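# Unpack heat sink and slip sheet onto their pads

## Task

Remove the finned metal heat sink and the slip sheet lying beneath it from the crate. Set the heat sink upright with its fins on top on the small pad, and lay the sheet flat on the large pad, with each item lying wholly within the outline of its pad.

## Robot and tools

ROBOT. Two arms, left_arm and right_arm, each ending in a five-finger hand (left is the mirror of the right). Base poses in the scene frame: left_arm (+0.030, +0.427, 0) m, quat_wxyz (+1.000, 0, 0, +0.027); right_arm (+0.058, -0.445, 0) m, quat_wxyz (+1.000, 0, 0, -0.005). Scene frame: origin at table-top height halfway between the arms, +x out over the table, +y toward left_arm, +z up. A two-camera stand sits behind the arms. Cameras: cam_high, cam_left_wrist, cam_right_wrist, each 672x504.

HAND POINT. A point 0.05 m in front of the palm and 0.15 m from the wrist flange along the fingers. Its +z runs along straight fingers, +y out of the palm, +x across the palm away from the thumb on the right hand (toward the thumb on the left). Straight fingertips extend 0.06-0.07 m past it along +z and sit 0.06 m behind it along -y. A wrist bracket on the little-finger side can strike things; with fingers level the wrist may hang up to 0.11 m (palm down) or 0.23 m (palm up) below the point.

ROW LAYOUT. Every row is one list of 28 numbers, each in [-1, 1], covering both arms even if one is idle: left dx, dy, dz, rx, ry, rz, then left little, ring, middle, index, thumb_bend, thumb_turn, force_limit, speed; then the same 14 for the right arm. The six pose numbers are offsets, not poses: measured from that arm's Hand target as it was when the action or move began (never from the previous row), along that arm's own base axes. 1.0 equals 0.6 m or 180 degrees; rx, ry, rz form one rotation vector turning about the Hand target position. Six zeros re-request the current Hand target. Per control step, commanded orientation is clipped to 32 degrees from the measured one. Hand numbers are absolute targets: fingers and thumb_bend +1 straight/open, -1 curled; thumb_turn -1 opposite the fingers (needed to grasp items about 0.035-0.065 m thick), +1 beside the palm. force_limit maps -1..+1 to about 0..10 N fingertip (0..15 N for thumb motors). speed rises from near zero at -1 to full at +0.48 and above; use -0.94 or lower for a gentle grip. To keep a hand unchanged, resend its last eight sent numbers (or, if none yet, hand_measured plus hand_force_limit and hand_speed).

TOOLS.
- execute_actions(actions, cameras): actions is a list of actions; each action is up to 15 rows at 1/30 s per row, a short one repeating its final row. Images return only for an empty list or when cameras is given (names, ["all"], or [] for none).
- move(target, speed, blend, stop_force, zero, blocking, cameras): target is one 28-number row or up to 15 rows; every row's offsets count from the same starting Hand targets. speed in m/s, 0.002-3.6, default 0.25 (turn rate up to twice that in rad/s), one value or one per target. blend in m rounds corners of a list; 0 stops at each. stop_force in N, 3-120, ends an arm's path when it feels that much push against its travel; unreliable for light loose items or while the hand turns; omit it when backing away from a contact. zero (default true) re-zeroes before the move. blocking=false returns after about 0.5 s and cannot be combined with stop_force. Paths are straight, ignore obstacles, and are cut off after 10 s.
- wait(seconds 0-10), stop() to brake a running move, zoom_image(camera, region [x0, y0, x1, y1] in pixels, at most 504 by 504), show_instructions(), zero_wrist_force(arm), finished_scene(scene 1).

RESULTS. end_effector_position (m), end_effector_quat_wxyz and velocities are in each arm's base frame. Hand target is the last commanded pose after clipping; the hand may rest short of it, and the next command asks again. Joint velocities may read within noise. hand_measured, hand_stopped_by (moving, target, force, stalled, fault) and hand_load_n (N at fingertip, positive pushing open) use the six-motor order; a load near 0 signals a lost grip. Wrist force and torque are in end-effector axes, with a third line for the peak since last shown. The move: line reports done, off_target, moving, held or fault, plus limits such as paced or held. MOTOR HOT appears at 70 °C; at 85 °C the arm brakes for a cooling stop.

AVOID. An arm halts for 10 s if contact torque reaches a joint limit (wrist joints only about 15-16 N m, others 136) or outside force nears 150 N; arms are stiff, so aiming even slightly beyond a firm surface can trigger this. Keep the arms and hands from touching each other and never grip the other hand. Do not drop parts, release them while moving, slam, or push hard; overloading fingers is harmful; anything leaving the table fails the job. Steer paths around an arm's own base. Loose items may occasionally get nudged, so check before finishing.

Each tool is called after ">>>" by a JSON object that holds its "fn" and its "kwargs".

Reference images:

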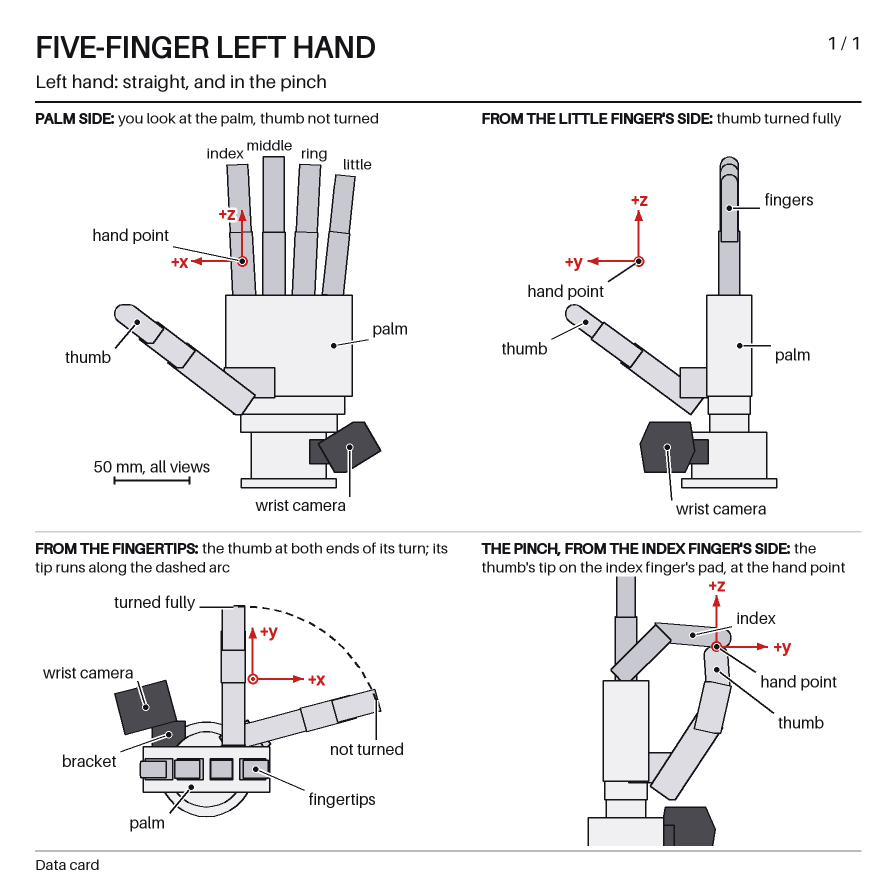

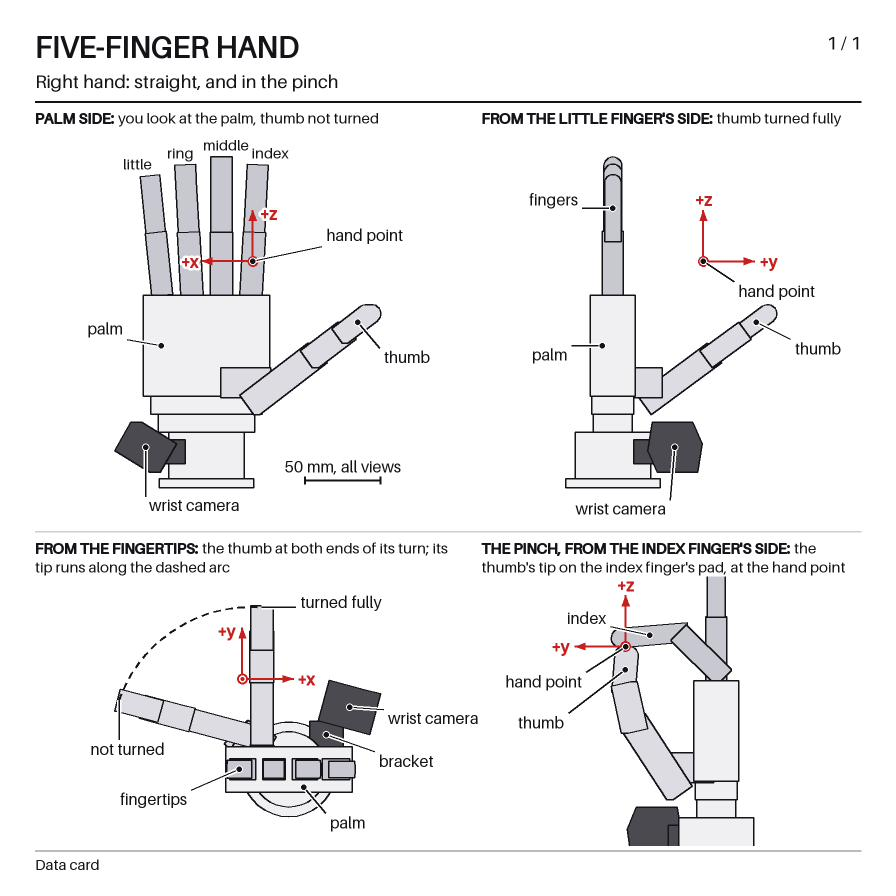

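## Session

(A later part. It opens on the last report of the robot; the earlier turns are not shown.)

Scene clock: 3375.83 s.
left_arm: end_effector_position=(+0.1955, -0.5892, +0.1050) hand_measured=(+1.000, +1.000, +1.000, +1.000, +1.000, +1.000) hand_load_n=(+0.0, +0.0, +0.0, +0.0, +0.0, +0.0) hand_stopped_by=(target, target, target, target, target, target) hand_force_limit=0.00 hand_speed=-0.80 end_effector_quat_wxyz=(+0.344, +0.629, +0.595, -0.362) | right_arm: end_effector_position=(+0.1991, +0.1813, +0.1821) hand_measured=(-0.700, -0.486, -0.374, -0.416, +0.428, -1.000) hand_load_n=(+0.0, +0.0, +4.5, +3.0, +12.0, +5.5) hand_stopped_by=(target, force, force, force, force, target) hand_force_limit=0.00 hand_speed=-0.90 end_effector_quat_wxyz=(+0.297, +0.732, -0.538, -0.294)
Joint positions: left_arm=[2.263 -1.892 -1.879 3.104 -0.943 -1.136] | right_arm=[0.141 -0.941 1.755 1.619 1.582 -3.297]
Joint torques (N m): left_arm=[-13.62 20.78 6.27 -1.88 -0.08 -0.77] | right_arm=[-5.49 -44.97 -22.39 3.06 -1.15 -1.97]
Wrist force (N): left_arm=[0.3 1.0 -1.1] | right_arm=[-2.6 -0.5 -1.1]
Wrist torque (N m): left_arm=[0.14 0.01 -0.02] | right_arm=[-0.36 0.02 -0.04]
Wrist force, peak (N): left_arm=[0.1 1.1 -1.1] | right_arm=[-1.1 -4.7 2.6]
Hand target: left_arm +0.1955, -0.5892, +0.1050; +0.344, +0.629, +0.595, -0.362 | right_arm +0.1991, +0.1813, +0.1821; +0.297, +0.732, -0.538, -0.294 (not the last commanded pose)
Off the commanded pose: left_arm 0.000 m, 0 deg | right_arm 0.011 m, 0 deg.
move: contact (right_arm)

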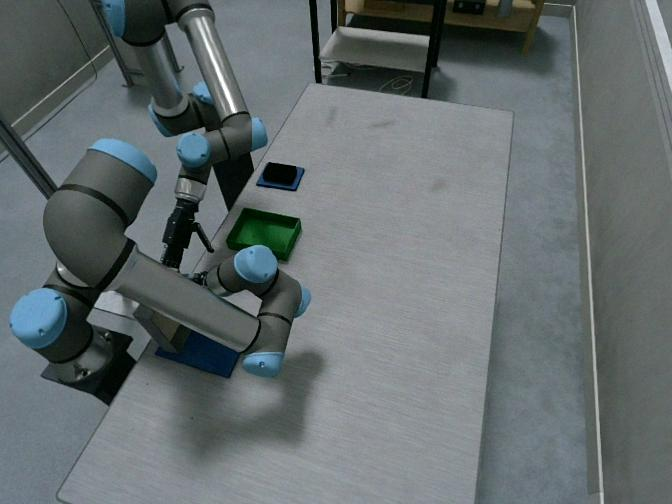

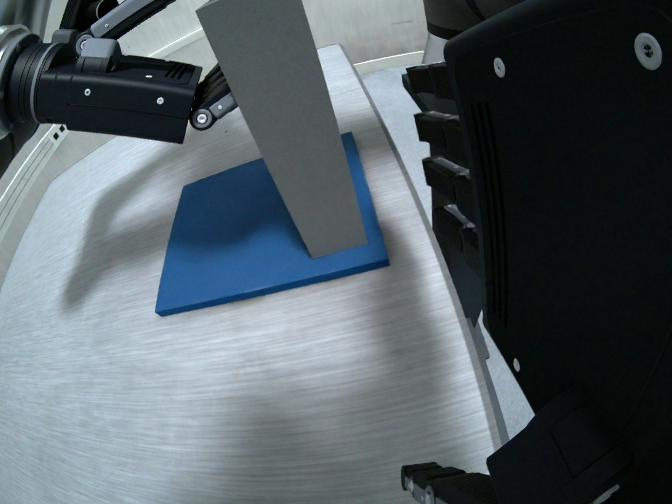

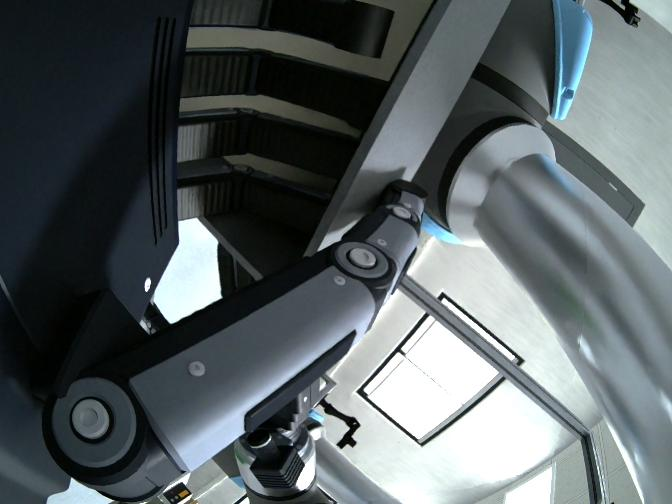

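>>> {"fn": "move", "kwargs": {"target": [0.0003,-0.1395,0,0,0,0,1,1,1,1,1,1,0,-0.8,0,0,0,0,0,0,-0.7,-0.75,-0.75,-0.7,-0.2,-1,0,-0.9], "speed": 0.08, "stop_force": 5}}

>>> {"fn": "move", "kwargs": {"target": [0.0333,-0.0018,0,0,0,0,1,1,1,1,1,1,0,-0.8,0,0,0,0,0,0,-0.7,-0.75,-0.75,-0.7,-0.2,-1,0,-0.9], "speed": 0.03, "stop_force": 3, "cameras": ["cam_left_wrist", "cam_high"]}}

>>> {"fn": "zoom_image", "kwargs": {"camera": "cam_left_wrist", "region": [200, 80, 500, 400]}}

Scene clock: 3460.87 s.
left_arm: end_effector_position=(+0.1957, -0.6729, +0.1050) hand_measured=(+1.000, +1.000, +1.000, +1.000, +1.000, +1.000) hand_load_n=(+0.5, +0.0, +0.0, +0.0, +0.0, +0.0) hand_stopped_by=(target, target, target, target, target, target) hand_force_limit=0.00 hand_speed=-0.80 end_effector_quat_wxyz=(+0.344, +0.629, +0.595, -0.362) | right_arm: end_effector_position=(+0.1991, +0.1813, +0.1821) hand_measured=(-0.700, -0.486, -0.374, -0.416, +0.428, -1.000) hand_load_n=(+0.0, +0.0, +4.5, +2.5, +12.5, +5.5) hand_stopped_by=(target, force, force, force, force, target) hand_force_limit=0.00 hand_speed=-0.90 end_effector_quat_wxyz=(+0.297, +0.732, -0.538, -0.294)
Joint positions: left_arm=[2.148 -2.047 -1.637 3.063 -1.035 -1.219] | right_arm=[0.141 -0.941 1.755 1.619 1.582 -3.297]
Joint torques (N m): left_arm=[14.69 46.36 11.15 1.55 2.13 0.53] | right_arm=[-3.79 -44.78 -22 2.9 -1.15 -1.86]
Wrist force (N): left_arm=[0.0 0.8 -0.5] | right_arm=[-2.5 -0.4 -1.2]
Wrist torque (N m): left_arm=[0.05 0.08 0.10] | right_arm=[-0.33 0.00 -0.04]
Wrist force, peak (N): left_arm=[0.6 0.8 -1.6] | right_arm=[-2.7 -0.6 -1.2]
Hand target: left_arm +0.1957, -0.6729, +0.1050; +0.344, +0.629, +0.595, -0.362 | right_arm +0.1991, +0.1813, +0.1821; +0.297, +0.732, -0.538, -0.294
Off the commanded pose: left_arm 0.000 m, 0 deg | right_arm 0.000 m, 0 deg.
move: done

Scene clock: 3462.63 s.
left_arm: end_effector_position=(+0.2157, -0.6740, +0.1050) hand_measured=(+1.000, +1.000, +1.000, +1.000, +1.000, +1.000) hand_load_n=(+0.0, +0.0, +0.0, +0.0, +0.0, +0.0) hand_stopped_by=(target, target, target, target, target, target) hand_force_limit=0.00 hand_speed=-0.80 end_effector_quat_wxyz=(+0.344, +0.629, +0.595, -0.362) | right_arm: end_effector_position=(+0.1991, +0.1813, +0.1821) hand_measured=(-0.700, -0.486, -0.374, -0.416, +0.428, -1.000) hand_load_n=(+0.0, +0.0, +4.5, +2.5, +12.5, +5.5) hand_stopped_by=(target, force, force, force, force, target) hand_force_limit=0.00 hand_speed=-0.90 end_effector_quat_wxyz=(+0.297, +0.732, -0.538, -0.294)
Joint positions: left_arm=[2.182 -2.065 -1.611 3.042 -1.008 -1.195] | right_arm=[0.141 -0.941 1.755 1.619 1.582 -3.297]
Joint torques (N m): left_arm=[-13.39 46.79 6.9 1.55 -0.85 -0.91] | right_arm=[-2.48 -44.82 -22.02 2.92 -1.13 -1.91]
Wrist force (N): left_arm=[0.3 1.1 -0.8] | right_arm=[-2.5 -0.4 -1.2]
Wrist torque (N m): left_arm=[0.14 0.03 -0.03] | right_arm=[-0.34 0.00 -0.03]
Wrist force, peak (N): left_arm=[0.3 1.3 -0.7] | right_arm=[-2.6 -0.4 -1.4]
Hand target: left_arm +0.2157, -0.6740, +0.1050; +0.344, +0.629, +0.595, -0.362 | right_arm +0.1991, +0.1813, +0.1821; +0.297, +0.732, -0.538, -0.294
Off the commanded pose: left_arm 0.000 m, 0 deg | right_arm 0.000 m, 0 deg.
move: done
Images, in order (width x height): cam_high 672x504, cam_left_wrist 672x504.

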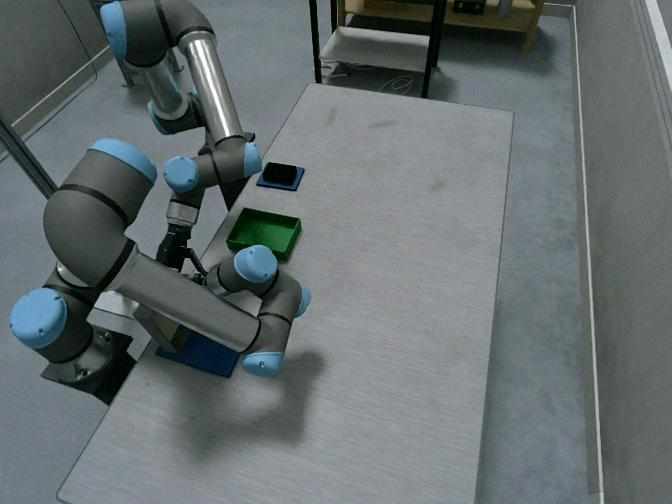

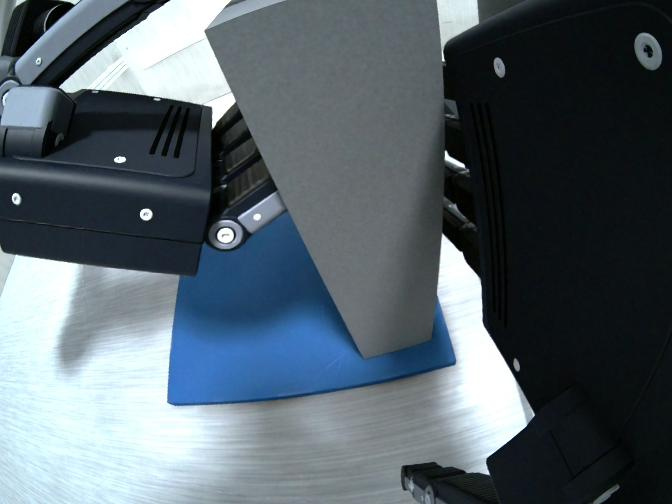

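Scaled by 1.575 from the camera's 672x504 image, which has a finer 960x720 frame.

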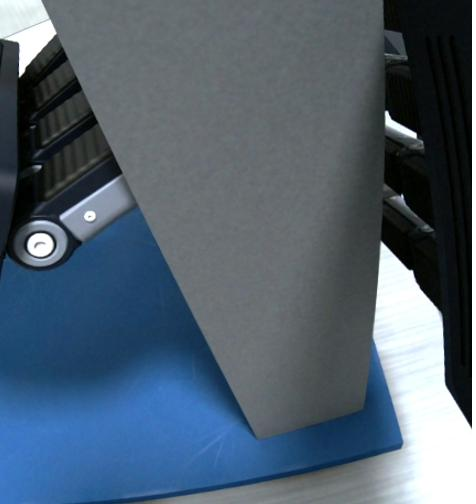

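>>> {"fn": "move", "kwargs": {"target": [0.025,-0.0013,0,0,0,0,1,1,1,1,1,1,0,-0.8,0,0,0,0,0,0,-0.7,-0.75,-0.75,-0.7,-0.2,-1,0,-0.9], "speed": 0.01, "stop_force": 3, "cameras": ["cam_left_wrist"]}}

Scene clock: 3469.60 s.
left_arm: end_effector_position=(+0.2192, -0.6742, +0.1050) hand_measured=(+1.000, +1.000, +1.000, +1.000, +1.000, +1.000) hand_load_n=(+0.0, +0.0, +0.0, +0.0, +0.0, +0.0) hand_stopped_by=(target, target, target, target, target, target) hand_force_limit=0.00 hand_speed=-0.80 end_effector_quat_wxyz=(+0.344, +0.629, +0.595, -0.362) | right_arm: end_effector_position=(+0.1991, +0.1813, +0.1821) hand_measured=(-0.700, -0.486, -0.374, -0.416, +0.428, -1.000) hand_load_n=(+0.0, +0.0, +4.5, +2.0, +12.5, +5.0) hand_stopped_by=(target, force, force, force, force, target) hand_force_limit=0.00 hand_speed=-0.90 end_effector_quat_wxyz=(+0.297, +0.732, -0.538, -0.294)
Joint positions: left_arm=[2.187 -2.068 -1.606 3.039 -1.004 -1.191] | right_arm=[0.141 -0.941 1.755 1.619 1.582 -3.297]
Joint torques (N m): left_arm=[-11.92 46.73 6.22 1.49 -1.02 -0.93] | right_arm=[-0.52 -44.4 -15.29 2.99 -0.92 -1.7]
Wrist force (N): left_arm=[-0.2 -0.6 -0.6] | right_arm=[-1.0 -1.0 -2.1]
Wrist torque (N m): left_arm=[0.00 0.07 0.04] | right_arm=[-0.31 -0.02 0.02]
Wrist force, peak (N): left_arm=[0.7 -3.3 -1.1] | right_arm=[0.0 -2.9 -3.5]
Hand target: left_arm +0.2192, -0.6742, +0.1050; +0.344, +0.629, +0.595, -0.362 (not the last commanded pose) | right_arm +0.1991, +0.1813, +0.1821; +0.297, +0.732, -0.538, -0.294
Off the commanded pose: left_arm 0.012 m, 0 deg | right_arm 0.000 m, 0 deg.
move: contact (left_arm)
Images, in order (width x height): cam_left_wrist 672x504.

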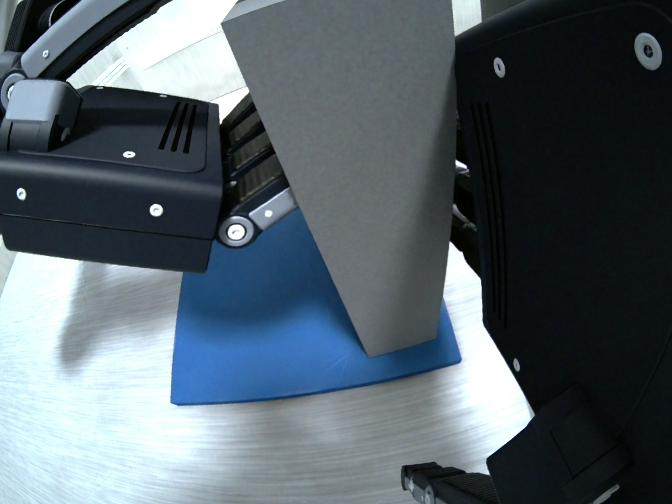

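>>> {"fn": "execute_actions", "kwargs": {"actions": [[[0,0,0,0,0,0,1,1,1,1,1,-1,0,-0.5,0,0,0,0,0,0,-0.7,-0.75,-0.75,-0.7,-0.2,-1,0,-0.9]],[[0,0,0,0,0,0,1,1,1,1,1,-1,0,-0.5,0,0,0,0,0,0,-0.7,-0.75,-0.75,-0.7,-0.2,-1,0,-0.9]],[[0,0,0,0,0,0,1,1,1,1,1,-1,0,-0.5,0,0,0,0,0,0,-0.7,-0.75,-0.75,-0.7,-0.2,-1,0,-0.9]],[[0,0,0,0,0,0,1,1,1,1,1,-1,0,-0.5,0,0,0,0,0,0,-0.7,-0.75,-0.75,-0.7,-0.2,-1,0,-0.9]]], "cameras": ["cam_left_wrist", "cam_right_wrist"]}}

>>> {"fn": "zoom_image", "kwargs": {"camera": "cam_left_wrist", "region": [150, 80, 550, 480]}}

Scene clock: 3483.97 s.
left_arm: end_effector_position=(+0.2192, -0.6742, +0.1050) hand_measured=(+1.000, +1.000, +1.000, +1.000, +1.000, -1.000) hand_load_n=(+0.0, +0.0, +0.0, +0.0, +0.0, +0.0) hand_stopped_by=(target, target, target, target, target, target) hand_force_limit=0.00 hand_speed=-0.50 end_effector_quat_wxyz=(+0.344, +0.629, +0.595, -0.362) | right_arm: end_effector_position=(+0.1991, +0.1813, +0.1821) hand_measured=(-0.700, -0.486, -0.374, -0.416, +0.428, -1.000) hand_load_n=(+0.0, +0.0, +4.5, +2.0, +12.0, +5.5) hand_stopped_by=(target, force, force, force, force, target) hand_force_limit=0.00 hand_speed=-0.90 end_effector_quat_wxyz=(+0.297, +0.732, -0.538, -0.294)
Joint positions: left_arm=[2.187 -2.068 -1.606 3.039 -1.004 -1.191] | right_arm=[0.141 -0.941 1.755 1.619 1.582 -3.297]
Joint torques (N m): left_arm=[-11.35 46.71 7.16 1.6 -0.85 -0.69] | right_arm=[2.14 -44.33 -3.45 2.96 -0.98 -1.63]
Wrist force (N): left_arm=[-0.1 -0.6 -0.7] | right_arm=[-1.1 -1.4 -2.1]
Wrist torque (N m): left_arm=[0.05 0.05 0.04] | right_arm=[-0.37 0.00 -0.01]
Wrist force, peak (N): left_arm=[0.1 -1.0 -0.8] | right_arm=[-1.1 -1.5 -2.2]
Hand target: left_arm +0.2192, -0.6742, +0.1050; +0.344, +0.629, +0.595, -0.362 | right_arm +0.1991, +0.1813, +0.1821; +0.297, +0.732, -0.538, -0.294
Off the commanded pose: left_arm 0.000 m, 0 deg | right_arm 0.000 m, 0 deg.
Step readings (end_effector_position of left_arm | right_arm):
0: (+0.2192, -0.6742, +0.1050) | (+0.1991, +0.1813, +0.1821)
1: (+0.2192, -0.6742, +0.1050) | (+0.1991, +0.1813, +0.1821)
2: (+0.2192, -0.6742, +0.1050) | (+0.1991, +0.1813, +0.1821)
4: (+0.2192, -0.6742, +0.1050) | (+0.1991, +0.1813, +0.1821)
8: (+0.2192, -0.6742, +0.1050) | (+0.1991, +0.1813, +0.1821)
15: (+0.2192, -0.6742, +0.1050) | (+0.1991, +0.1813, +0.1821)
16: (+0.2192, -0.6742, +0.1050) | (+0.1991, +0.1813, +0.1821)
17: (+0.2192, -0.6742, +0.1050) | (+0.1991, +0.1813, +0.1821)
19: (+0.2192, -0.6742, +0.1050) | (+0.1991, +0.1813, +0.1821)
23: (+0.2192, -0.6742, +0.1050) | (+0.1991, +0.1813, +0.1821)
30: (+0.2192, -0.6742, +0.1050) | (+0.1991, +0.1813, +0.1821)
31: (+0.2192, -0.6742, +0.1050) | (+0.1991, +0.1813, +0.1821)
32: (+0.2192, -0.6742, +0.1050) | (+0.1991, +0.1813, +0.1821)
34: (+0.2192, -0.6742, +0.1050) | (+0.1991, +0.1813, +0.1821)
38: (+0.2192, -0.6742, +0.1050) | (+0.1991, +0.1813, +0.1821)
45: (+0.2192, -0.6742, +0.1050) | (+0.1991, +0.1813, +0.1821)
46: (+0.2192, -0.6742, +0.1050) | (+0.1991, +0.1813, +0.1821)
47: (+0.2192, -0.6742, +0.1050) | (+0.1991, +0.1813, +0.1821)
49: (+0.2192, -0.6742, +0.1050) | (+0.1991, +0.1813, +0.1821)
53: (+0.2192, -0.6742, +0.1050) | (+0.1991, +0.1813, +0.1821)
60: (+0.2192, -0.6742, +0.1050) | (+0.1991, +0.1813, +0.1821)
Images, in order (width x height): cam_left_wrist 672x504, cam_right_wrist 672x504.

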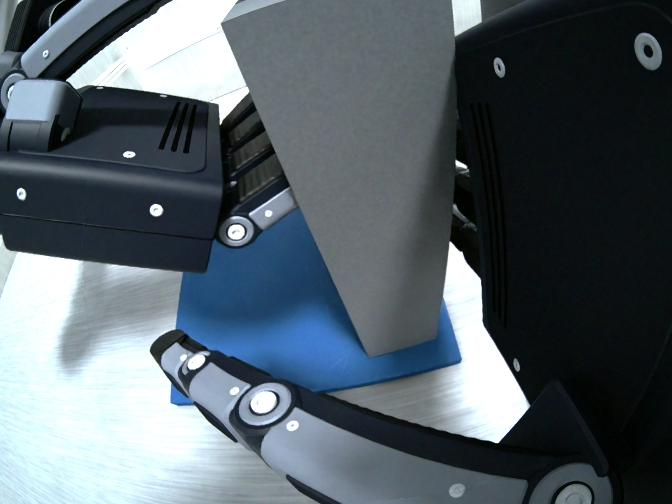

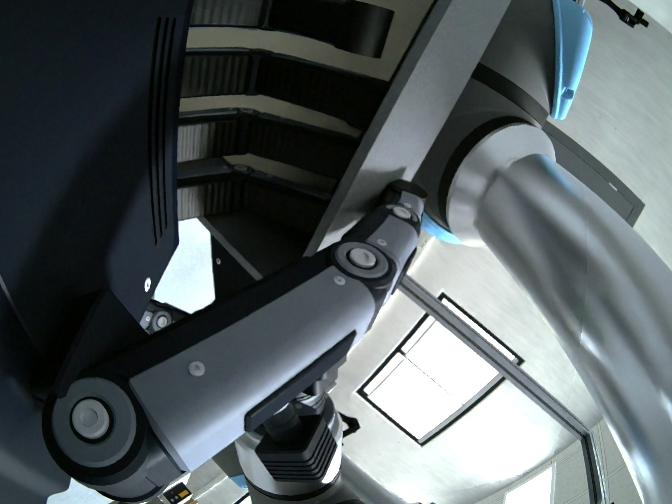

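Scaled by 1.260 from the camera's 672x504 image, which has a finer 960x720 frame.

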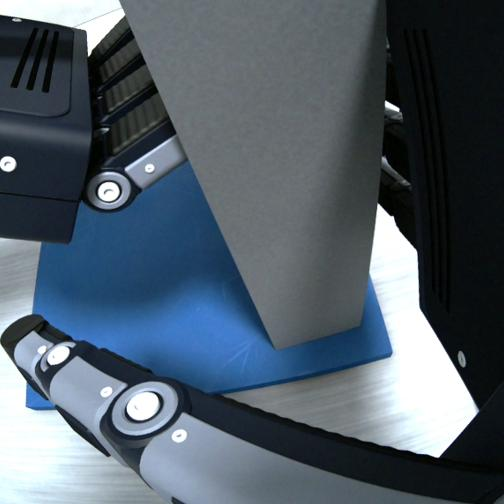

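>>> {"fn": "execute_actions", "kwargs": {"actions": [[[0,0,0,0,0,0,1,1,1,1,0.35,-1,-0.5,-0.7,0,0,0,0,0,0,-0.7,-0.75,-0.75,-0.7,-0.2,-1,0,-0.9]],[[0,0,0,0,0,0,1,1,1,1,0.35,-1,-0.5,-0.7,0,0,0,0,0,0,-0.7,-0.75,-0.75,-0.7,-0.2,-1,0,-0.9]],[[0,0,0,0,0,0,1,1,1,1,0.35,-1,-0.5,-0.7,0,0,0,0,0,0,-0.7,-0.75,-0.75,-0.7,-0.2,-1,0,-0.9]]], "cameras": ["cam_left_wrist"]}}

>>> {"fn": "zoom_image", "kwargs": {"camera": "cam_left_wrist", "region": [150, 80, 550, 480]}}

Scene clock: 3494.60 s.
left_arm: end_effector_position=(+0.2192, -0.6742, +0.1050) hand_measured=(+1.000, +1.000, +1.000, +1.000, +0.350, -1.000) hand_load_n=(+0.0, +0.0, +0.0, +0.0, +0.0, +0.0) hand_stopped_by=(target, target, target, target, target, target) hand_force_limit=-0.50 hand_speed=-0.70 end_effector_quat_wxyz=(+0.344, +0.629, +0.595, -0.362) | right_arm: end_effector_position=(+0.1991, +0.1813, +0.1821) hand_measured=(-0.700, -0.486, -0.374, -0.416, +0.428, -1.000) hand_load_n=(+0.5, +0.0, +4.5, +2.0, +12.5, +5.5) hand_stopped_by=(target, force, force, force, force, target) hand_force_limit=0.00 hand_speed=-0.90 end_effector_quat_wxyz=(+0.297, +0.732, -0.538, -0.294)
Joint positions: left_arm=[2.187 -2.068 -1.606 3.039 -1.004 -1.191] | right_arm=[0.141 -0.941 1.755 1.619 1.582 -3.297]
Joint torques (N m): left_arm=[-8.2 46.85 8.85 1.51 -0.88 -0.88] | right_arm=[4.25 -44.44 -3.04 3.02 -0.92 -1.42]
Wrist force (N): left_arm=[0.1 -0.9 -0.6] | right_arm=[-1.2 -1.3 -2.2]
Wrist torque (N m): left_arm=[0.00 0.04 0.06] | right_arm=[-0.34 0.02 -0.01]
Wrist force, peak (N): left_arm=[0.1 -1.1 -0.8] | right_arm=[-1.1 -1.5 -2.2]
Hand target: left_arm +0.2192, -0.6742, +0.1050; +0.344, +0.629, +0.595, -0.362 | right_arm +0.1991, +0.1813, +0.1821; +0.297, +0.732, -0.538, -0.294
Off the commanded pose: left_arm 0.000 m, 0 deg | right_arm 0.000 m, 0 deg.
Step readings (end_effector_position of left_arm | right_arm):
0: (+0.2192, -0.6742, +0.1050) | (+0.1991, +0.1813, +0.1821)
1: (+0.2192, -0.6742, +0.1050) | (+0.1991, +0.1813, +0.1821)
2: (+0.2192, -0.6742, +0.1050) | (+0.1991, +0.1813, +0.1821)
4: (+0.2192, -0.6742, +0.1050) | (+0.1991, +0.1813, +0.1821)
8: (+0.2192, -0.6742, +0.1050) | (+0.1991, +0.1813, +0.1821)
15: (+0.2192, -0.6742, +0.1050) | (+0.1991, +0.1813, +0.1821)
16: (+0.2192, -0.6742, +0.1050) | (+0.1991, +0.1813, +0.1821)
17: (+0.2192, -0.6742, +0.1050) | (+0.1991, +0.1813, +0.1821)
19: (+0.2192, -0.6742, +0.1050) | (+0.1991, +0.1813, +0.1821)
23: (+0.2192, -0.6742, +0.1050) | (+0.1991, +0.1813, +0.1821)
30: (+0.2192, -0.6742, +0.1050) | (+0.1991, +0.1813, +0.1821)
31: (+0.2192, -0.6742, +0.1050) | (+0.1991, +0.1813, +0.1821)
32: (+0.2192, -0.6742, +0.1050) | (+0.1991, +0.1813, +0.1821)
34: (+0.2192, -0.6742, +0.1050) | (+0.1991, +0.1813, +0.1821)
38: (+0.2192, -0.6742, +0.1050) | (+0.1991, +0.1813, +0.1821)
45: (+0.2192, -0.6742, +0.1050) | (+0.1991, +0.1813, +0.1821)
Images, in order (width x height): cam_left_wrist 672x504.

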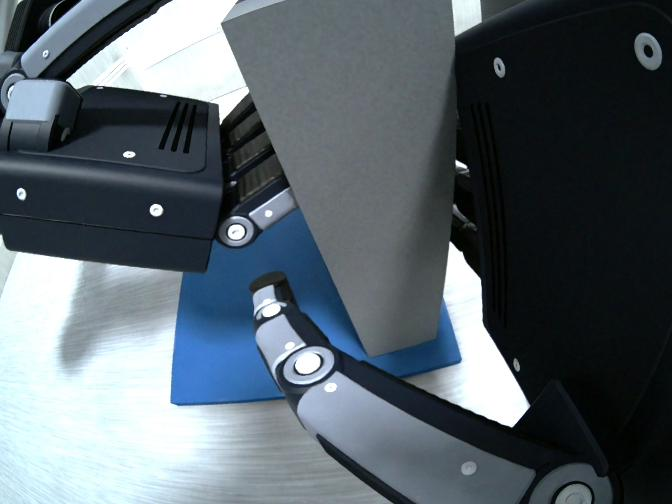

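Scaled by 1.260 from the camera's 672x504 image, which has a finer 960x720 frame.

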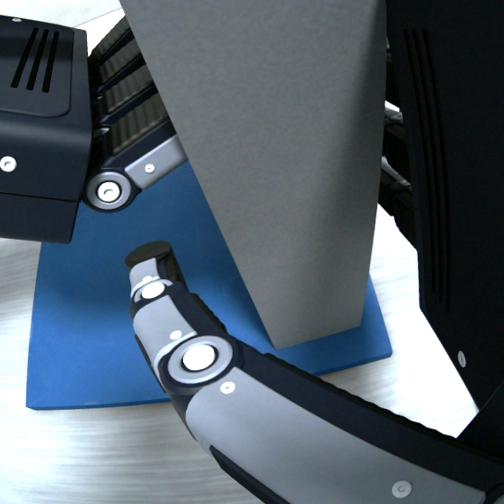

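>>> {"fn": "execute_actions", "kwargs": {"actions": [[[0,0,0,0,0,0,1,1,1,1,-0.25,-1,-0.5,-0.9,0,0,0,0,0,0,-0.7,-0.75,-0.75,-0.7,-0.2,-1,0,-0.9]],[[0,0,0,0,0,0,1,1,1,1,-0.25,-1,-0.5,-0.9,0,0,0,0,0,0,-0.7,-0.75,-0.75,-0.7,-0.2,-1,0,-0.9]],[[0,0,0,0,0,0,1,1,1,1,-0.25,-1,-0.5,-0.9,0,0,0,0,0,0,-0.7,-0.75,-0.75,-0.7,-0.2,-1,0,-0.9]]], "cameras": ["cam_left_wrist"]}}

>>> {"fn": "zoom_image", "kwargs": {"camera": "cam_left_wrist", "region": [150, 80, 550, 480]}}

Scene clock: 3506.53 s.
left_arm: end_effector_position=(+0.2192, -0.6742, +0.1050) hand_measured=(+1.000, +1.000, +1.000, +1.000, +0.070, -1.000) hand_load_n=(+0.0, +0.0, +0.0, +0.0, +4.0, +1.0) hand_stopped_by=(target, target, target, target, force, target) hand_force_limit=-0.50 hand_speed=-0.90 end_effector_quat_wxyz=(+0.344, +0.629, +0.595, -0.362) | right_arm: end_effector_position=(+0.1991, +0.1813, +0.1821) hand_measured=(-0.700, -0.486, -0.374, -0.416, +0.428, -1.000) hand_load_n=(+0.0, +0.0, +4.5, +2.0, +12.5, +5.5) hand_stopped_by=(target, force, force, force, force, target) hand_force_limit=0.00 hand_speed=-0.90 end_effector_quat_wxyz=(+0.297, +0.732, -0.538, -0.294)
Joint positions: left_arm=[2.187 -2.068 -1.606 3.039 -1.004 -1.191] | right_arm=[0.141 -0.941 1.755 1.619 1.582 -3.297]
Joint torques (N m): left_arm=[-4.62 46.74 10.98 1.27 -0.83 -0.7] | right_arm=[5.7 -43.93 -2.73 2.89 -0.9 -1.21]
Wrist force (N): left_arm=[0.4 0.4 -1.9] | right_arm=[-0.8 -1.3 -1.8]
Wrist torque (N m): left_arm=[-0.01 0.02 0.10] | right_arm=[-0.38 -0.01 0.00]
Wrist force, peak (N): left_arm=[-0.1 0.2 -2.2] | right_arm=[-1.1 -1.4 -2.2]
Hand target: left_arm +0.2192, -0.6742, +0.1050; +0.344, +0.629, +0.595, -0.362 | right_arm +0.1991, +0.1813, +0.1821; +0.297, +0.732, -0.538, -0.294
Off the commanded pose: left_arm 0.000 m, 0 deg | right_arm 0.000 m, 0 deg.
Step readings (end_effector_position of left_arm | right_arm):
0: (+0.2192, -0.6742, +0.1050) | (+0.1991, +0.1813, +0.1821)
1: (+0.2192, -0.6742, +0.1050) | (+0.1991, +0.1813, +0.1821)
2: (+0.2192, -0.6742, +0.1050) | (+0.1991, +0.1813, +0.1821)
4: (+0.2192, -0.6742, +0.1050) | (+0.1991, +0.1813, +0.1821)
8: (+0.2192, -0.6742, +0.1050) | (+0.1991, +0.1813, +0.1821)
15: (+0.2192, -0.6742, +0.1050) | (+0.1991, +0.1813, +0.1821)
16: (+0.2192, -0.6742, +0.1050) | (+0.1991, +0.1813, +0.1821)
17: (+0.2192, -0.6742, +0.1050) | (+0.1991, +0.1813, +0.1821)
19: (+0.2192, -0.6742, +0.1050) | (+0.1991, +0.1813, +0.1821)
23: (+0.2192, -0.6742, +0.1050) | (+0.1991, +0.1813, +0.1821)
30: (+0.2192, -0.6742, +0.1050) | (+0.1991, +0.1813, +0.1821)
31: (+0.2192, -0.6742, +0.1050) | (+0.1991, +0.1813, +0.1821)
32: (+0.2192, -0.6742, +0.1050) | (+0.1991, +0.1813, +0.1821)
34: (+0.2192, -0.6742, +0.1050) | (+0.1991, +0.1813, +0.1821)
38: (+0.2192, -0.6742, +0.1050) | (+0.1991, +0.1813, +0.1821)
45: (+0.2192, -0.6742, +0.1050) | (+0.1991, +0.1813, +0.1821)
Images, in order (width x height): cam_left_wrist 672x504.

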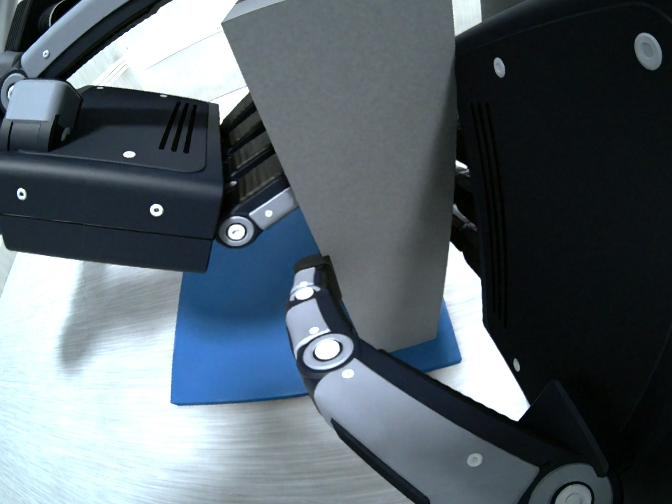

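Scaled by 1.260 from the camera's 672x504 image, which has a finer 960x720 frame.

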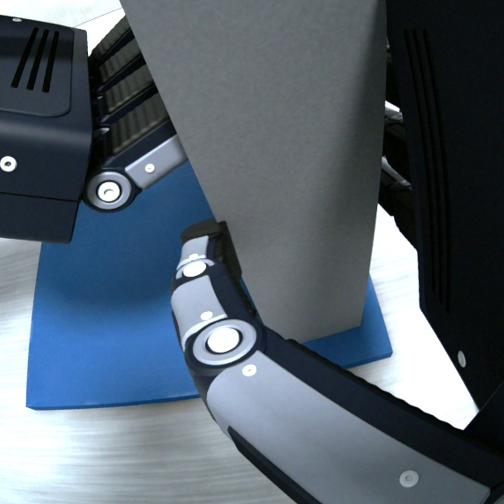

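>>> {"fn": "execute_actions", "kwargs": {"actions": [[[0,0,0,0,0,0,1,1,1,1,-0.25,-1,-0.5,-0.9,0,0,0,0,0,0,-0.7,-0.75,-0.75,-0.7,1,-1,0,-0.6]],[[0,0,0,0,0,0,1,1,1,1,-0.25,-1,-0.5,-0.9,0,0,0,0,0,0,-0.7,-0.75,-0.75,-0.7,1,-1,0,-0.6]],[[0,0,0,0,0,0,1,1,1,1,-0.25,-1,-0.5,-0.9,0,0,0,0,0,0,-0.7,-0.75,-0.75,-0.7,1,-1,0,-0.6]]], "cameras": ["all"]}}

>>> {"fn": "zoom_image", "kwargs": {"camera": "cam_high", "region": [120, 290, 220, 380]}}

Scene clock: 3528.17 s.
left_arm: end_effector_position=(+0.2192, -0.6742, +0.1050) hand_measured=(+1.000, +1.000, +1.000, +1.000, +0.070, -1.000) hand_load_n=(+0.0, +0.0, +0.0, +0.0, +1.0, +0.5) hand_stopped_by=(target, target, target, target, force, target) hand_force_limit=-0.50 hand_speed=-0.90 end_effector_quat_wxyz=(+0.344, +0.629, +0.595, -0.362) | right_arm: end_effector_position=(+0.1991, +0.1813, +0.1821) hand_measured=(-0.700, -0.486, -0.374, -0.416, +1.000, -1.000) hand_load_n=(+0.0, -0.5, +1.0, +0.0, +0.0, +0.0) hand_stopped_by=(target, force, force, force, target, target) hand_force_limit=0.00 hand_speed=-0.60 end_effector_quat_wxyz=(+0.297, +0.732, -0.538, -0.294)
Joint positions: left_arm=[2.187 -2.068 -1.606 3.039 -1.004 -1.191] | right_arm=[0.141 -0.941 1.755 1.619 1.582 -3.297]
Joint torques (N m): left_arm=[-1.83 47.25 13.28 1.35 -0.53 -0.55] | right_arm=[5.46 -43.78 -3.05 2.92 -0.87 -1.21]
Wrist force (N): left_arm=[0.4 0.4 -1.3] | right_arm=[-0.3 -4.4 2.2]
Wrist torque (N m): left_arm=[0.06 0.05 0.00] | right_arm=[-0.39 -0.15 -0.18]
Wrist force, peak (N): left_arm=[0.1 0.2 -2.4] | right_arm=[-0.2 -4.6 2.4]
Hand target: left_arm +0.2192, -0.6742, +0.1050; +0.344, +0.629, +0.595, -0.362 | right_arm +0.1991, +0.1813, +0.1821; +0.297, +0.732, -0.538, -0.294
Off the commanded pose: left_arm 0.000 m, 0 deg | right_arm 0.000 m, 0 deg.
Step readings (end_effector_position of left_arm | right_arm):
0: (+0.2192, -0.6742, +0.1050) | (+0.1991, +0.1813, +0.1821)
1: (+0.2192, -0.6742, +0.1050) | (+0.1991, +0.1813, +0.1821)
2: (+0.2192, -0.6742, +0.1050) | (+0.1991, +0.1813, +0.1821)
4: (+0.2192, -0.6742, +0.1050) | (+0.1991, +0.1813, +0.1821)
8: (+0.2192, -0.6742, +0.1050) | (+0.1991, +0.1813, +0.1821)
15: (+0.2192, -0.6742, +0.1050) | (+0.1991, +0.1813, +0.1821)
16: (+0.2192, -0.6742, +0.1050) | (+0.1991, +0.1813, +0.1821)
17: (+0.2192, -0.6742, +0.1050) | (+0.1991, +0.1813, +0.1821)
19: (+0.2192, -0.6742, +0.1050) | (+0.1991, +0.1813, +0.1821)
23: (+0.2192, -0.6742, +0.1050) | (+0.1991, +0.1813, +0.1821)
30: (+0.2192, -0.6742, +0.1050) | (+0.1991, +0.1813, +0.1821)
31: (+0.2192, -0.6742, +0.1050) | (+0.1991, +0.1813, +0.1821)
32: (+0.2192, -0.6742, +0.1050) | (+0.1991, +0.1813, +0.1821)
34: (+0.2192, -0.6742, +0.1050) | (+0.1991, +0.1813, +0.1821)
38: (+0.2192, -0.6742, +0.1050) | (+0.1991, +0.1813, +0.1821)
45: (+0.2192, -0.6742, +0.1050) | (+0.1991, +0.1813, +0.1821)

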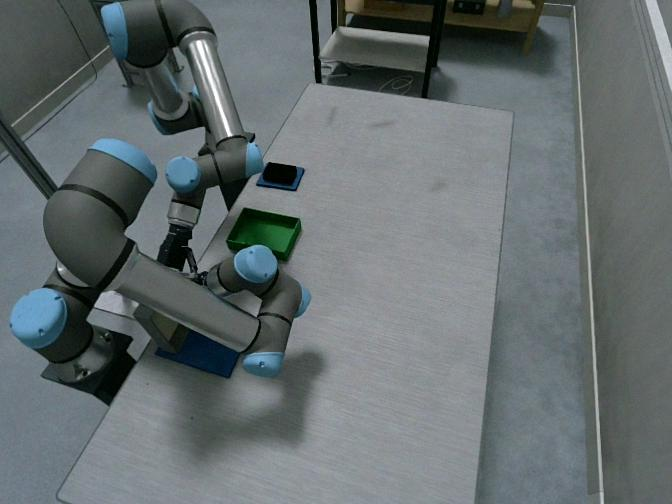

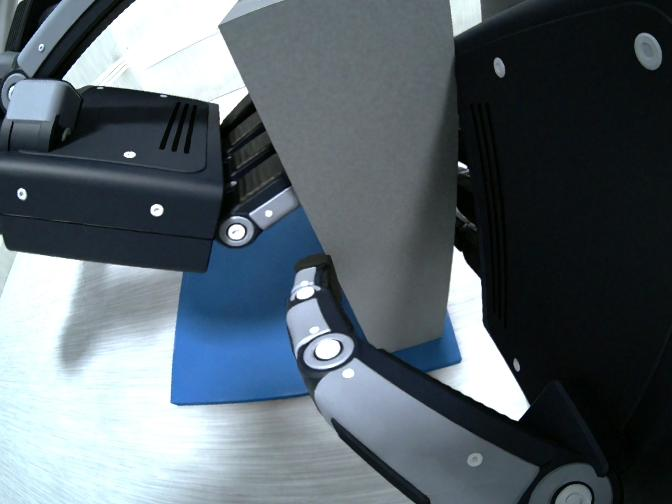

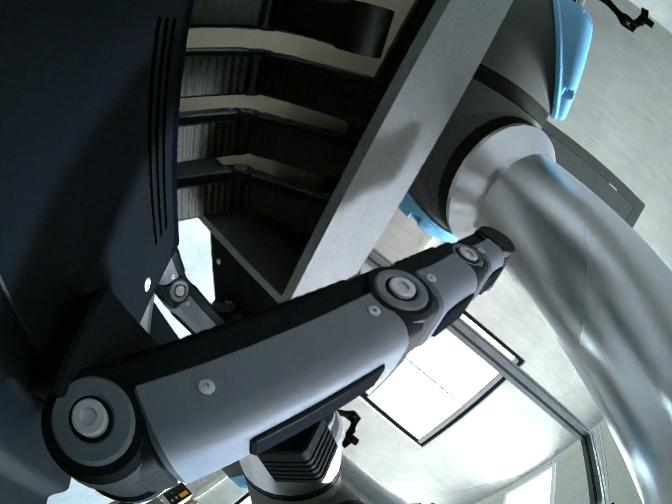

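Scaled by 5.040.

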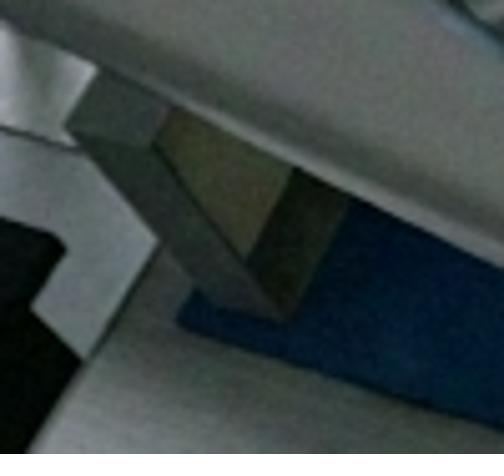

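>>> {"fn": "execute_actions", "kwargs": {"actions": []}}

Scene clock: 3568.23 s.
left_arm: end_effector_position=(+0.2192, -0.6742, +0.1050) hand_measured=(+1.000, +1.000, +1.000, +1.000, +0.070, -1.000) hand_load_n=(+0.0, +0.0, +0.0, +0.0, +1.0, +0.5) hand_stopped_by=(target, target, target, target, force, target) hand_force_limit=-0.50 hand_speed=-0.90 end_effector_quat_wxyz=(+0.344, +0.629, +0.595, -0.362) | right_arm: end_effector_position=(+0.1991, +0.1813, +0.1821) hand_measured=(-0.700, -0.486, -0.374, -0.416, +1.000, -1.000) hand_load_n=(+0.0, +0.0, +0.5, +0.0, +0.0, -0.5) hand_stopped_by=(target, force, force, force, target, target) hand_force_limit=0.00 hand_speed=-0.60 end_effector_quat_wxyz=(+0.297, +0.732, -0.538, -0.294)
Joint positions: left_arm=[2.187 -2.068 -1.606 3.039 -1.004 -1.191] | right_arm=[0.141 -0.941 1.755 1.619 1.582 -3.297]
Joint velocities: within noise
Joint torques (N m): left_arm=[0.13 46.21 14.13 1.28 -0.53 -0.42] | right_arm=[5.53 -43.65 -3.34 2.89 -0.98 -1.17]
Motor temperatures (°C): left_arm=[28 29 28 37 37 35] | right_arm=[31 29 30 33 37 41]
Wrist force (N): left_arm=[0.5 0.4 -1.1] | right_arm=[-0.3 -4.4 2.3]
Wrist torque (N m): left_arm=[0.04 0.05 0.01] | right_arm=[-0.39 -0.14 -0.18]
Wrist force, peak (N): left_arm=[0.5 0.5 -1.6] | right_arm=[-0.2 -4.6 2.5]
Hand target: left_arm +0.2192, -0.6742, +0.1050; +0.344, +0.629, +0.595, -0.362 | right_arm +0.1991, +0.1813, +0.1821; +0.297, +0.732, -0.538, -0.294
Off the commanded pose: left_arm 0.000 m, 0 deg | right_arm 0.000 m, 0 deg.

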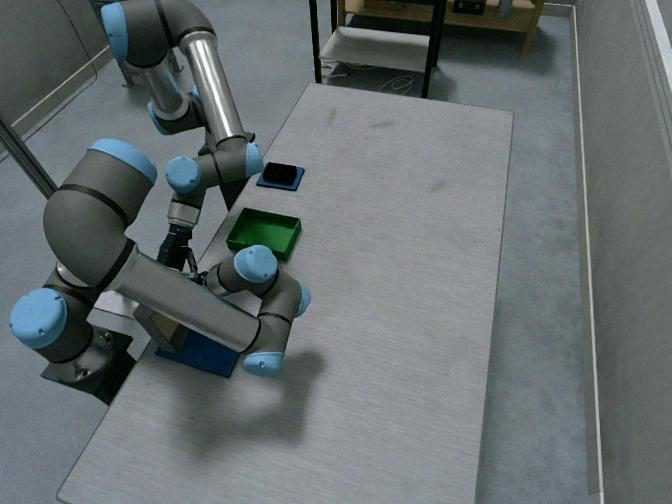

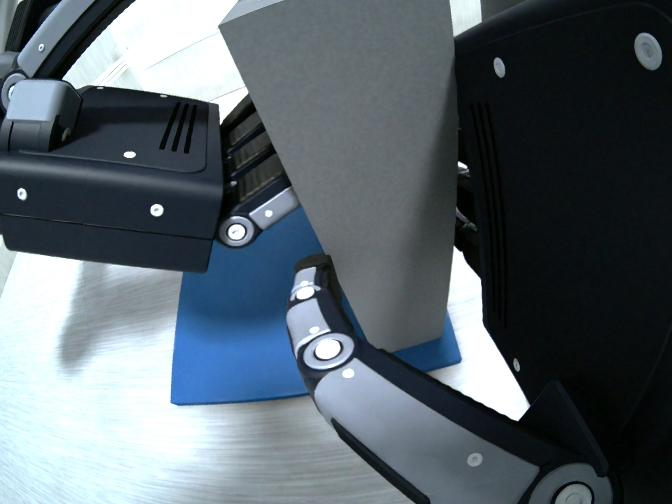

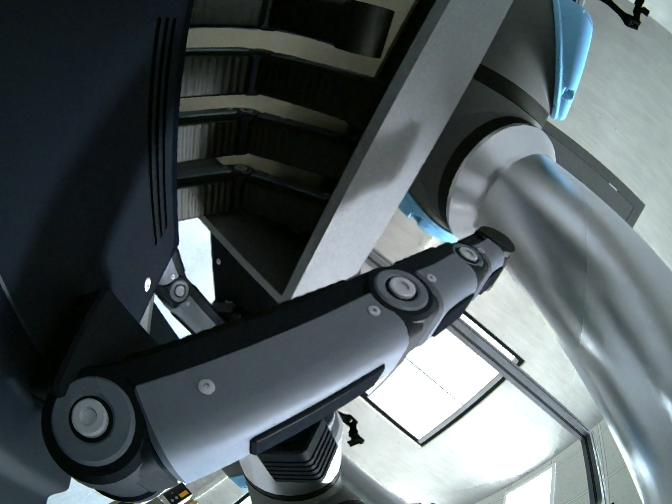

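>>> {"fn": "zoom_image", "kwargs": {"camera": "cam_high", "region": [120, 260, 260, 390]}}

>>> {"fn": "zoom_image", "kwargs": {"camera": "cam_right_wrist", "region": [150, 0, 560, 320]}}

Scaled by 3.600.

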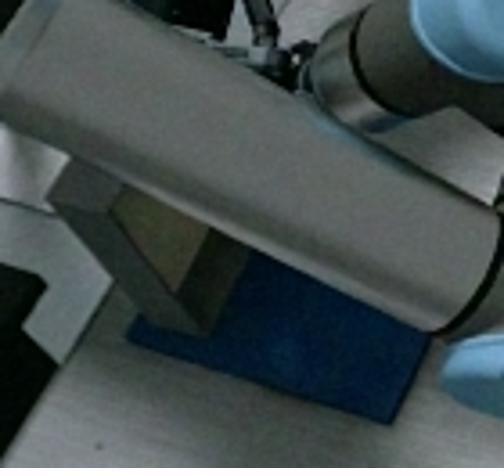

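Scaled by 1.229 from the camera's 672x504 image, which has a finer 960x720 frame.

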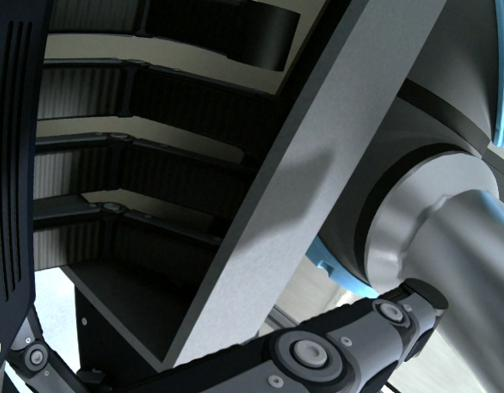

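>>> {"fn": "execute_actions", "kwargs": {"actions": [[[0,0,0,0,0,0,1,1,1,1,-0.3,-1,-0.2,-0.9,0,0,0,0,0,0,-0.7,-0.75,-0.75,-0.7,1,-1,0,-0.6]]], "cameras": ["cam_left_wrist"]}}

Scene clock: 3643.93 s.
left_arm: end_effector_position=(+0.2192, -0.6742, +0.1050) hand_measured=(+1.000, +1.000, +1.000, +1.000, -0.300, -1.000) hand_load_n=(+0.0, +0.0, +0.0, +0.0, +0.0, +0.0) hand_stopped_by=(target, target, target, target, target, target) hand_force_limit=-0.20 hand_speed=-0.90 end_effector_quat_wxyz=(+0.344, +0.629, +0.595, -0.362) | right_arm: end_effector_position=(+0.1991, +0.1813, +0.1821) hand_measured=(-0.700, -0.486, -0.374, -0.416, +1.000, -1.000) hand_load_n=(+0.0, +0.0, +0.0, +0.0, +0.0, +0.0) hand_stopped_by=(target, force, force, force, target, target) hand_force_limit=0.00 hand_speed=-0.60 end_effector_quat_wxyz=(+0.297, +0.732, -0.538, -0.294)
Joint positions: left_arm=[2.187 -2.068 -1.606 3.039 -1.004 -1.191] | right_arm=[0.141 -0.941 1.755 1.619 1.582 -3.297]
Joint torques (N m): left_arm=[4.1 45.13 16.78 1.22 -0.5 -0.38] | right_arm=[4.98 -43.63 -2.89 2.85 -0.71 -1.09]
Wrist force (N): left_arm=[0.4 0.3 -0.9] | right_arm=[-0.8 -3.4 1.2]
Wrist torque (N m): left_arm=[0.08 0.04 0.01] | right_arm=[-0.36 -0.11 -0.19]
Wrist force, peak (N): left_arm=[1.7 0.7 -2.4] | right_arm=[-0.3 -4.7 2.2]
Hand target: left_arm +0.2192, -0.6742, +0.1050; +0.344, +0.629, +0.595, -0.362 | right_arm +0.1991, +0.1813, +0.1821; +0.297, +0.732, -0.538, -0.294
Off the commanded pose: left_arm 0.000 m, 0 deg | right_arm 0.000 m, 0 deg.
Step readings (end_effector_position of left_arm | right_arm):
0: (+0.2192, -0.6742, +0.1050) | (+0.1991, +0.1813, +0.1821)
1: (+0.2192, -0.6742, +0.1050) | (+0.1991, +0.1813, +0.1821)
2: (+0.2192, -0.6742, +0.1050) | (+0.1991, +0.1813, +0.1821)
4: (+0.2192, -0.6742, +0.1050) | (+0.1991, +0.1813, +0.1821)
8: (+0.2192, -0.6742, +0.1050) | (+0.1991, +0.1813, +0.1821)
15: (+0.2192, -0.6742, +0.1050) | (+0.1991, +0.1813, +0.1821)
Images, in order (width x height): cam_left_wrist 672x504.

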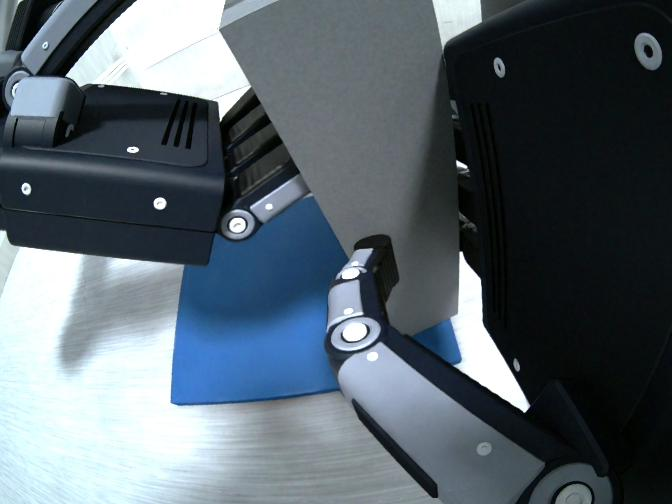

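>>> {"fn": "execute_actions", "kwargs": {"actions": []}}

>>> {"fn": "zoom_image", "kwargs": {"camera": "cam_high", "region": [120, 260, 260, 390]}}

>>> {"fn": "zoom_image", "kwargs": {"camera": "cam_left_wrist", "region": [180, 0, 500, 360]}}

Scene clock: 3658.77 s.
left_arm: end_effector_position=(+0.2192, -0.6742, +0.1050) hand_measured=(+1.000, +1.000, +1.000, +1.000, -0.300, -1.000) hand_load_n=(+0.0, +0.0, +0.0, +0.0, +0.0, +0.5) hand_stopped_by=(target, target, target, target, target, target) hand_force_limit=-0.20 hand_speed=-0.90 end_effector_quat_wxyz=(+0.344, +0.629, +0.595, -0.362) | right_arm: end_effector_position=(+0.1991, +0.1813, +0.1821) hand_measured=(-0.700, -0.486, -0.374, -0.416, +1.000, -1.000) hand_load_n=(+0.0, +0.0, +0.0, +0.5, +0.0, +0.0) hand_stopped_by=(target, force, force, force, target, target) hand_force_limit=0.00 hand_speed=-0.60 end_effector_quat_wxyz=(+0.297, +0.732, -0.538, -0.294)
Joint positions: left_arm=[2.187 -2.068 -1.606 3.039 -1.004 -1.191] | right_arm=[0.141 -0.941 1.755 1.619 1.582 -3.297]
Joint velocities: within noise
Joint torques (N m): left_arm=[5.88 45.83 18.03 1.12 -0.42 -0.22] | right_arm=[5.49 -43.8 -3.04 2.81 -0.63 -1.05]
Motor temperatures (°C): left_arm=[28 29 28 37 37 35] | right_arm=[31 29 30 33 37 41]
Wrist force (N): left_arm=[0.4 0.6 -0.8] | right_arm=[-0.4 -3.0 1.5]
Wrist torque (N m): left_arm=[0.11 0.03 0.01] | right_arm=[-0.32 -0.17 -0.16]
Wrist force, peak (N): left_arm=[0.5 0.6 -1.1] | right_arm=[-0.9 -3.4 1.5]
Hand target: left_arm +0.2192, -0.6742, +0.1050; +0.344, +0.629, +0.595, -0.362 | right_arm +0.1991, +0.1813, +0.1821; +0.297, +0.732, -0.538, -0.294
Off the commanded pose: left_arm 0.000 m, 0 deg | right_arm 0.000 m, 0 deg.

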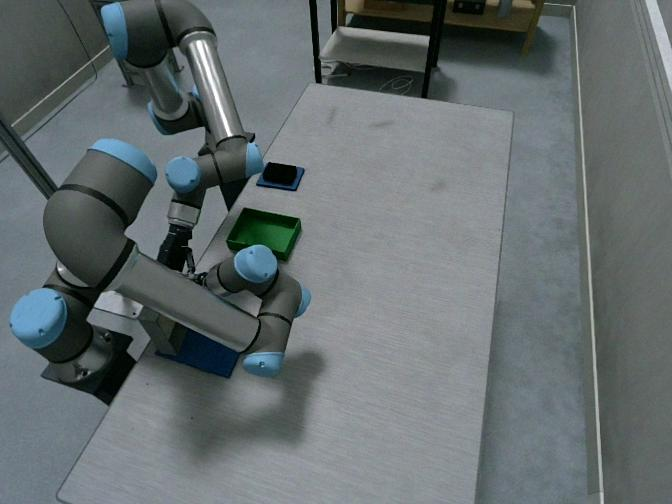

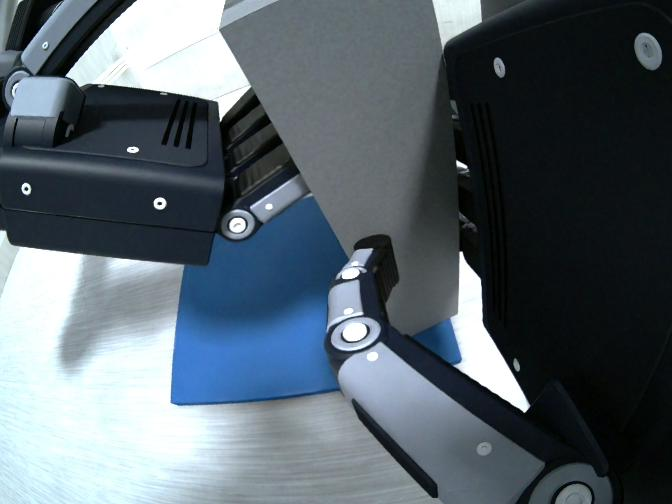

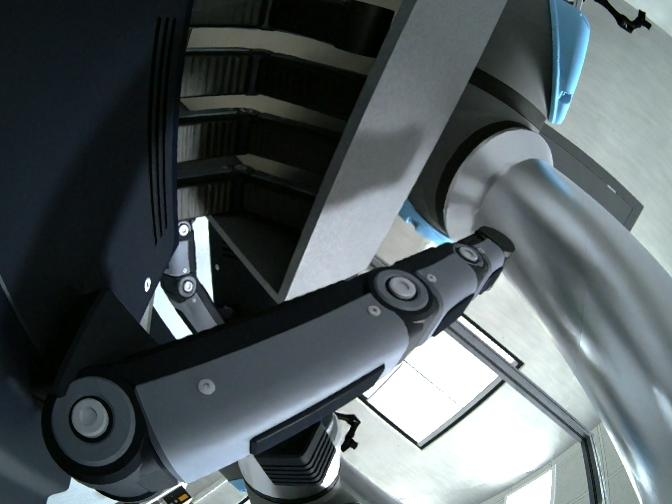

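Scaled by 3.600.

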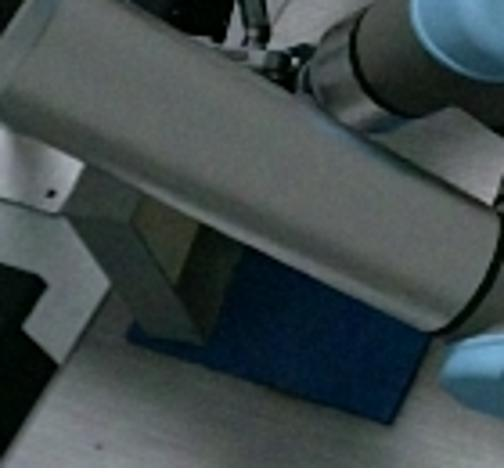

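Scaled by 1.400 from the camera's 672x504 image, which has a finer 960x720 frame.

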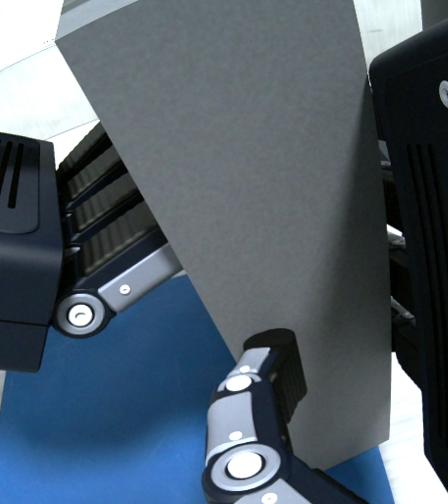

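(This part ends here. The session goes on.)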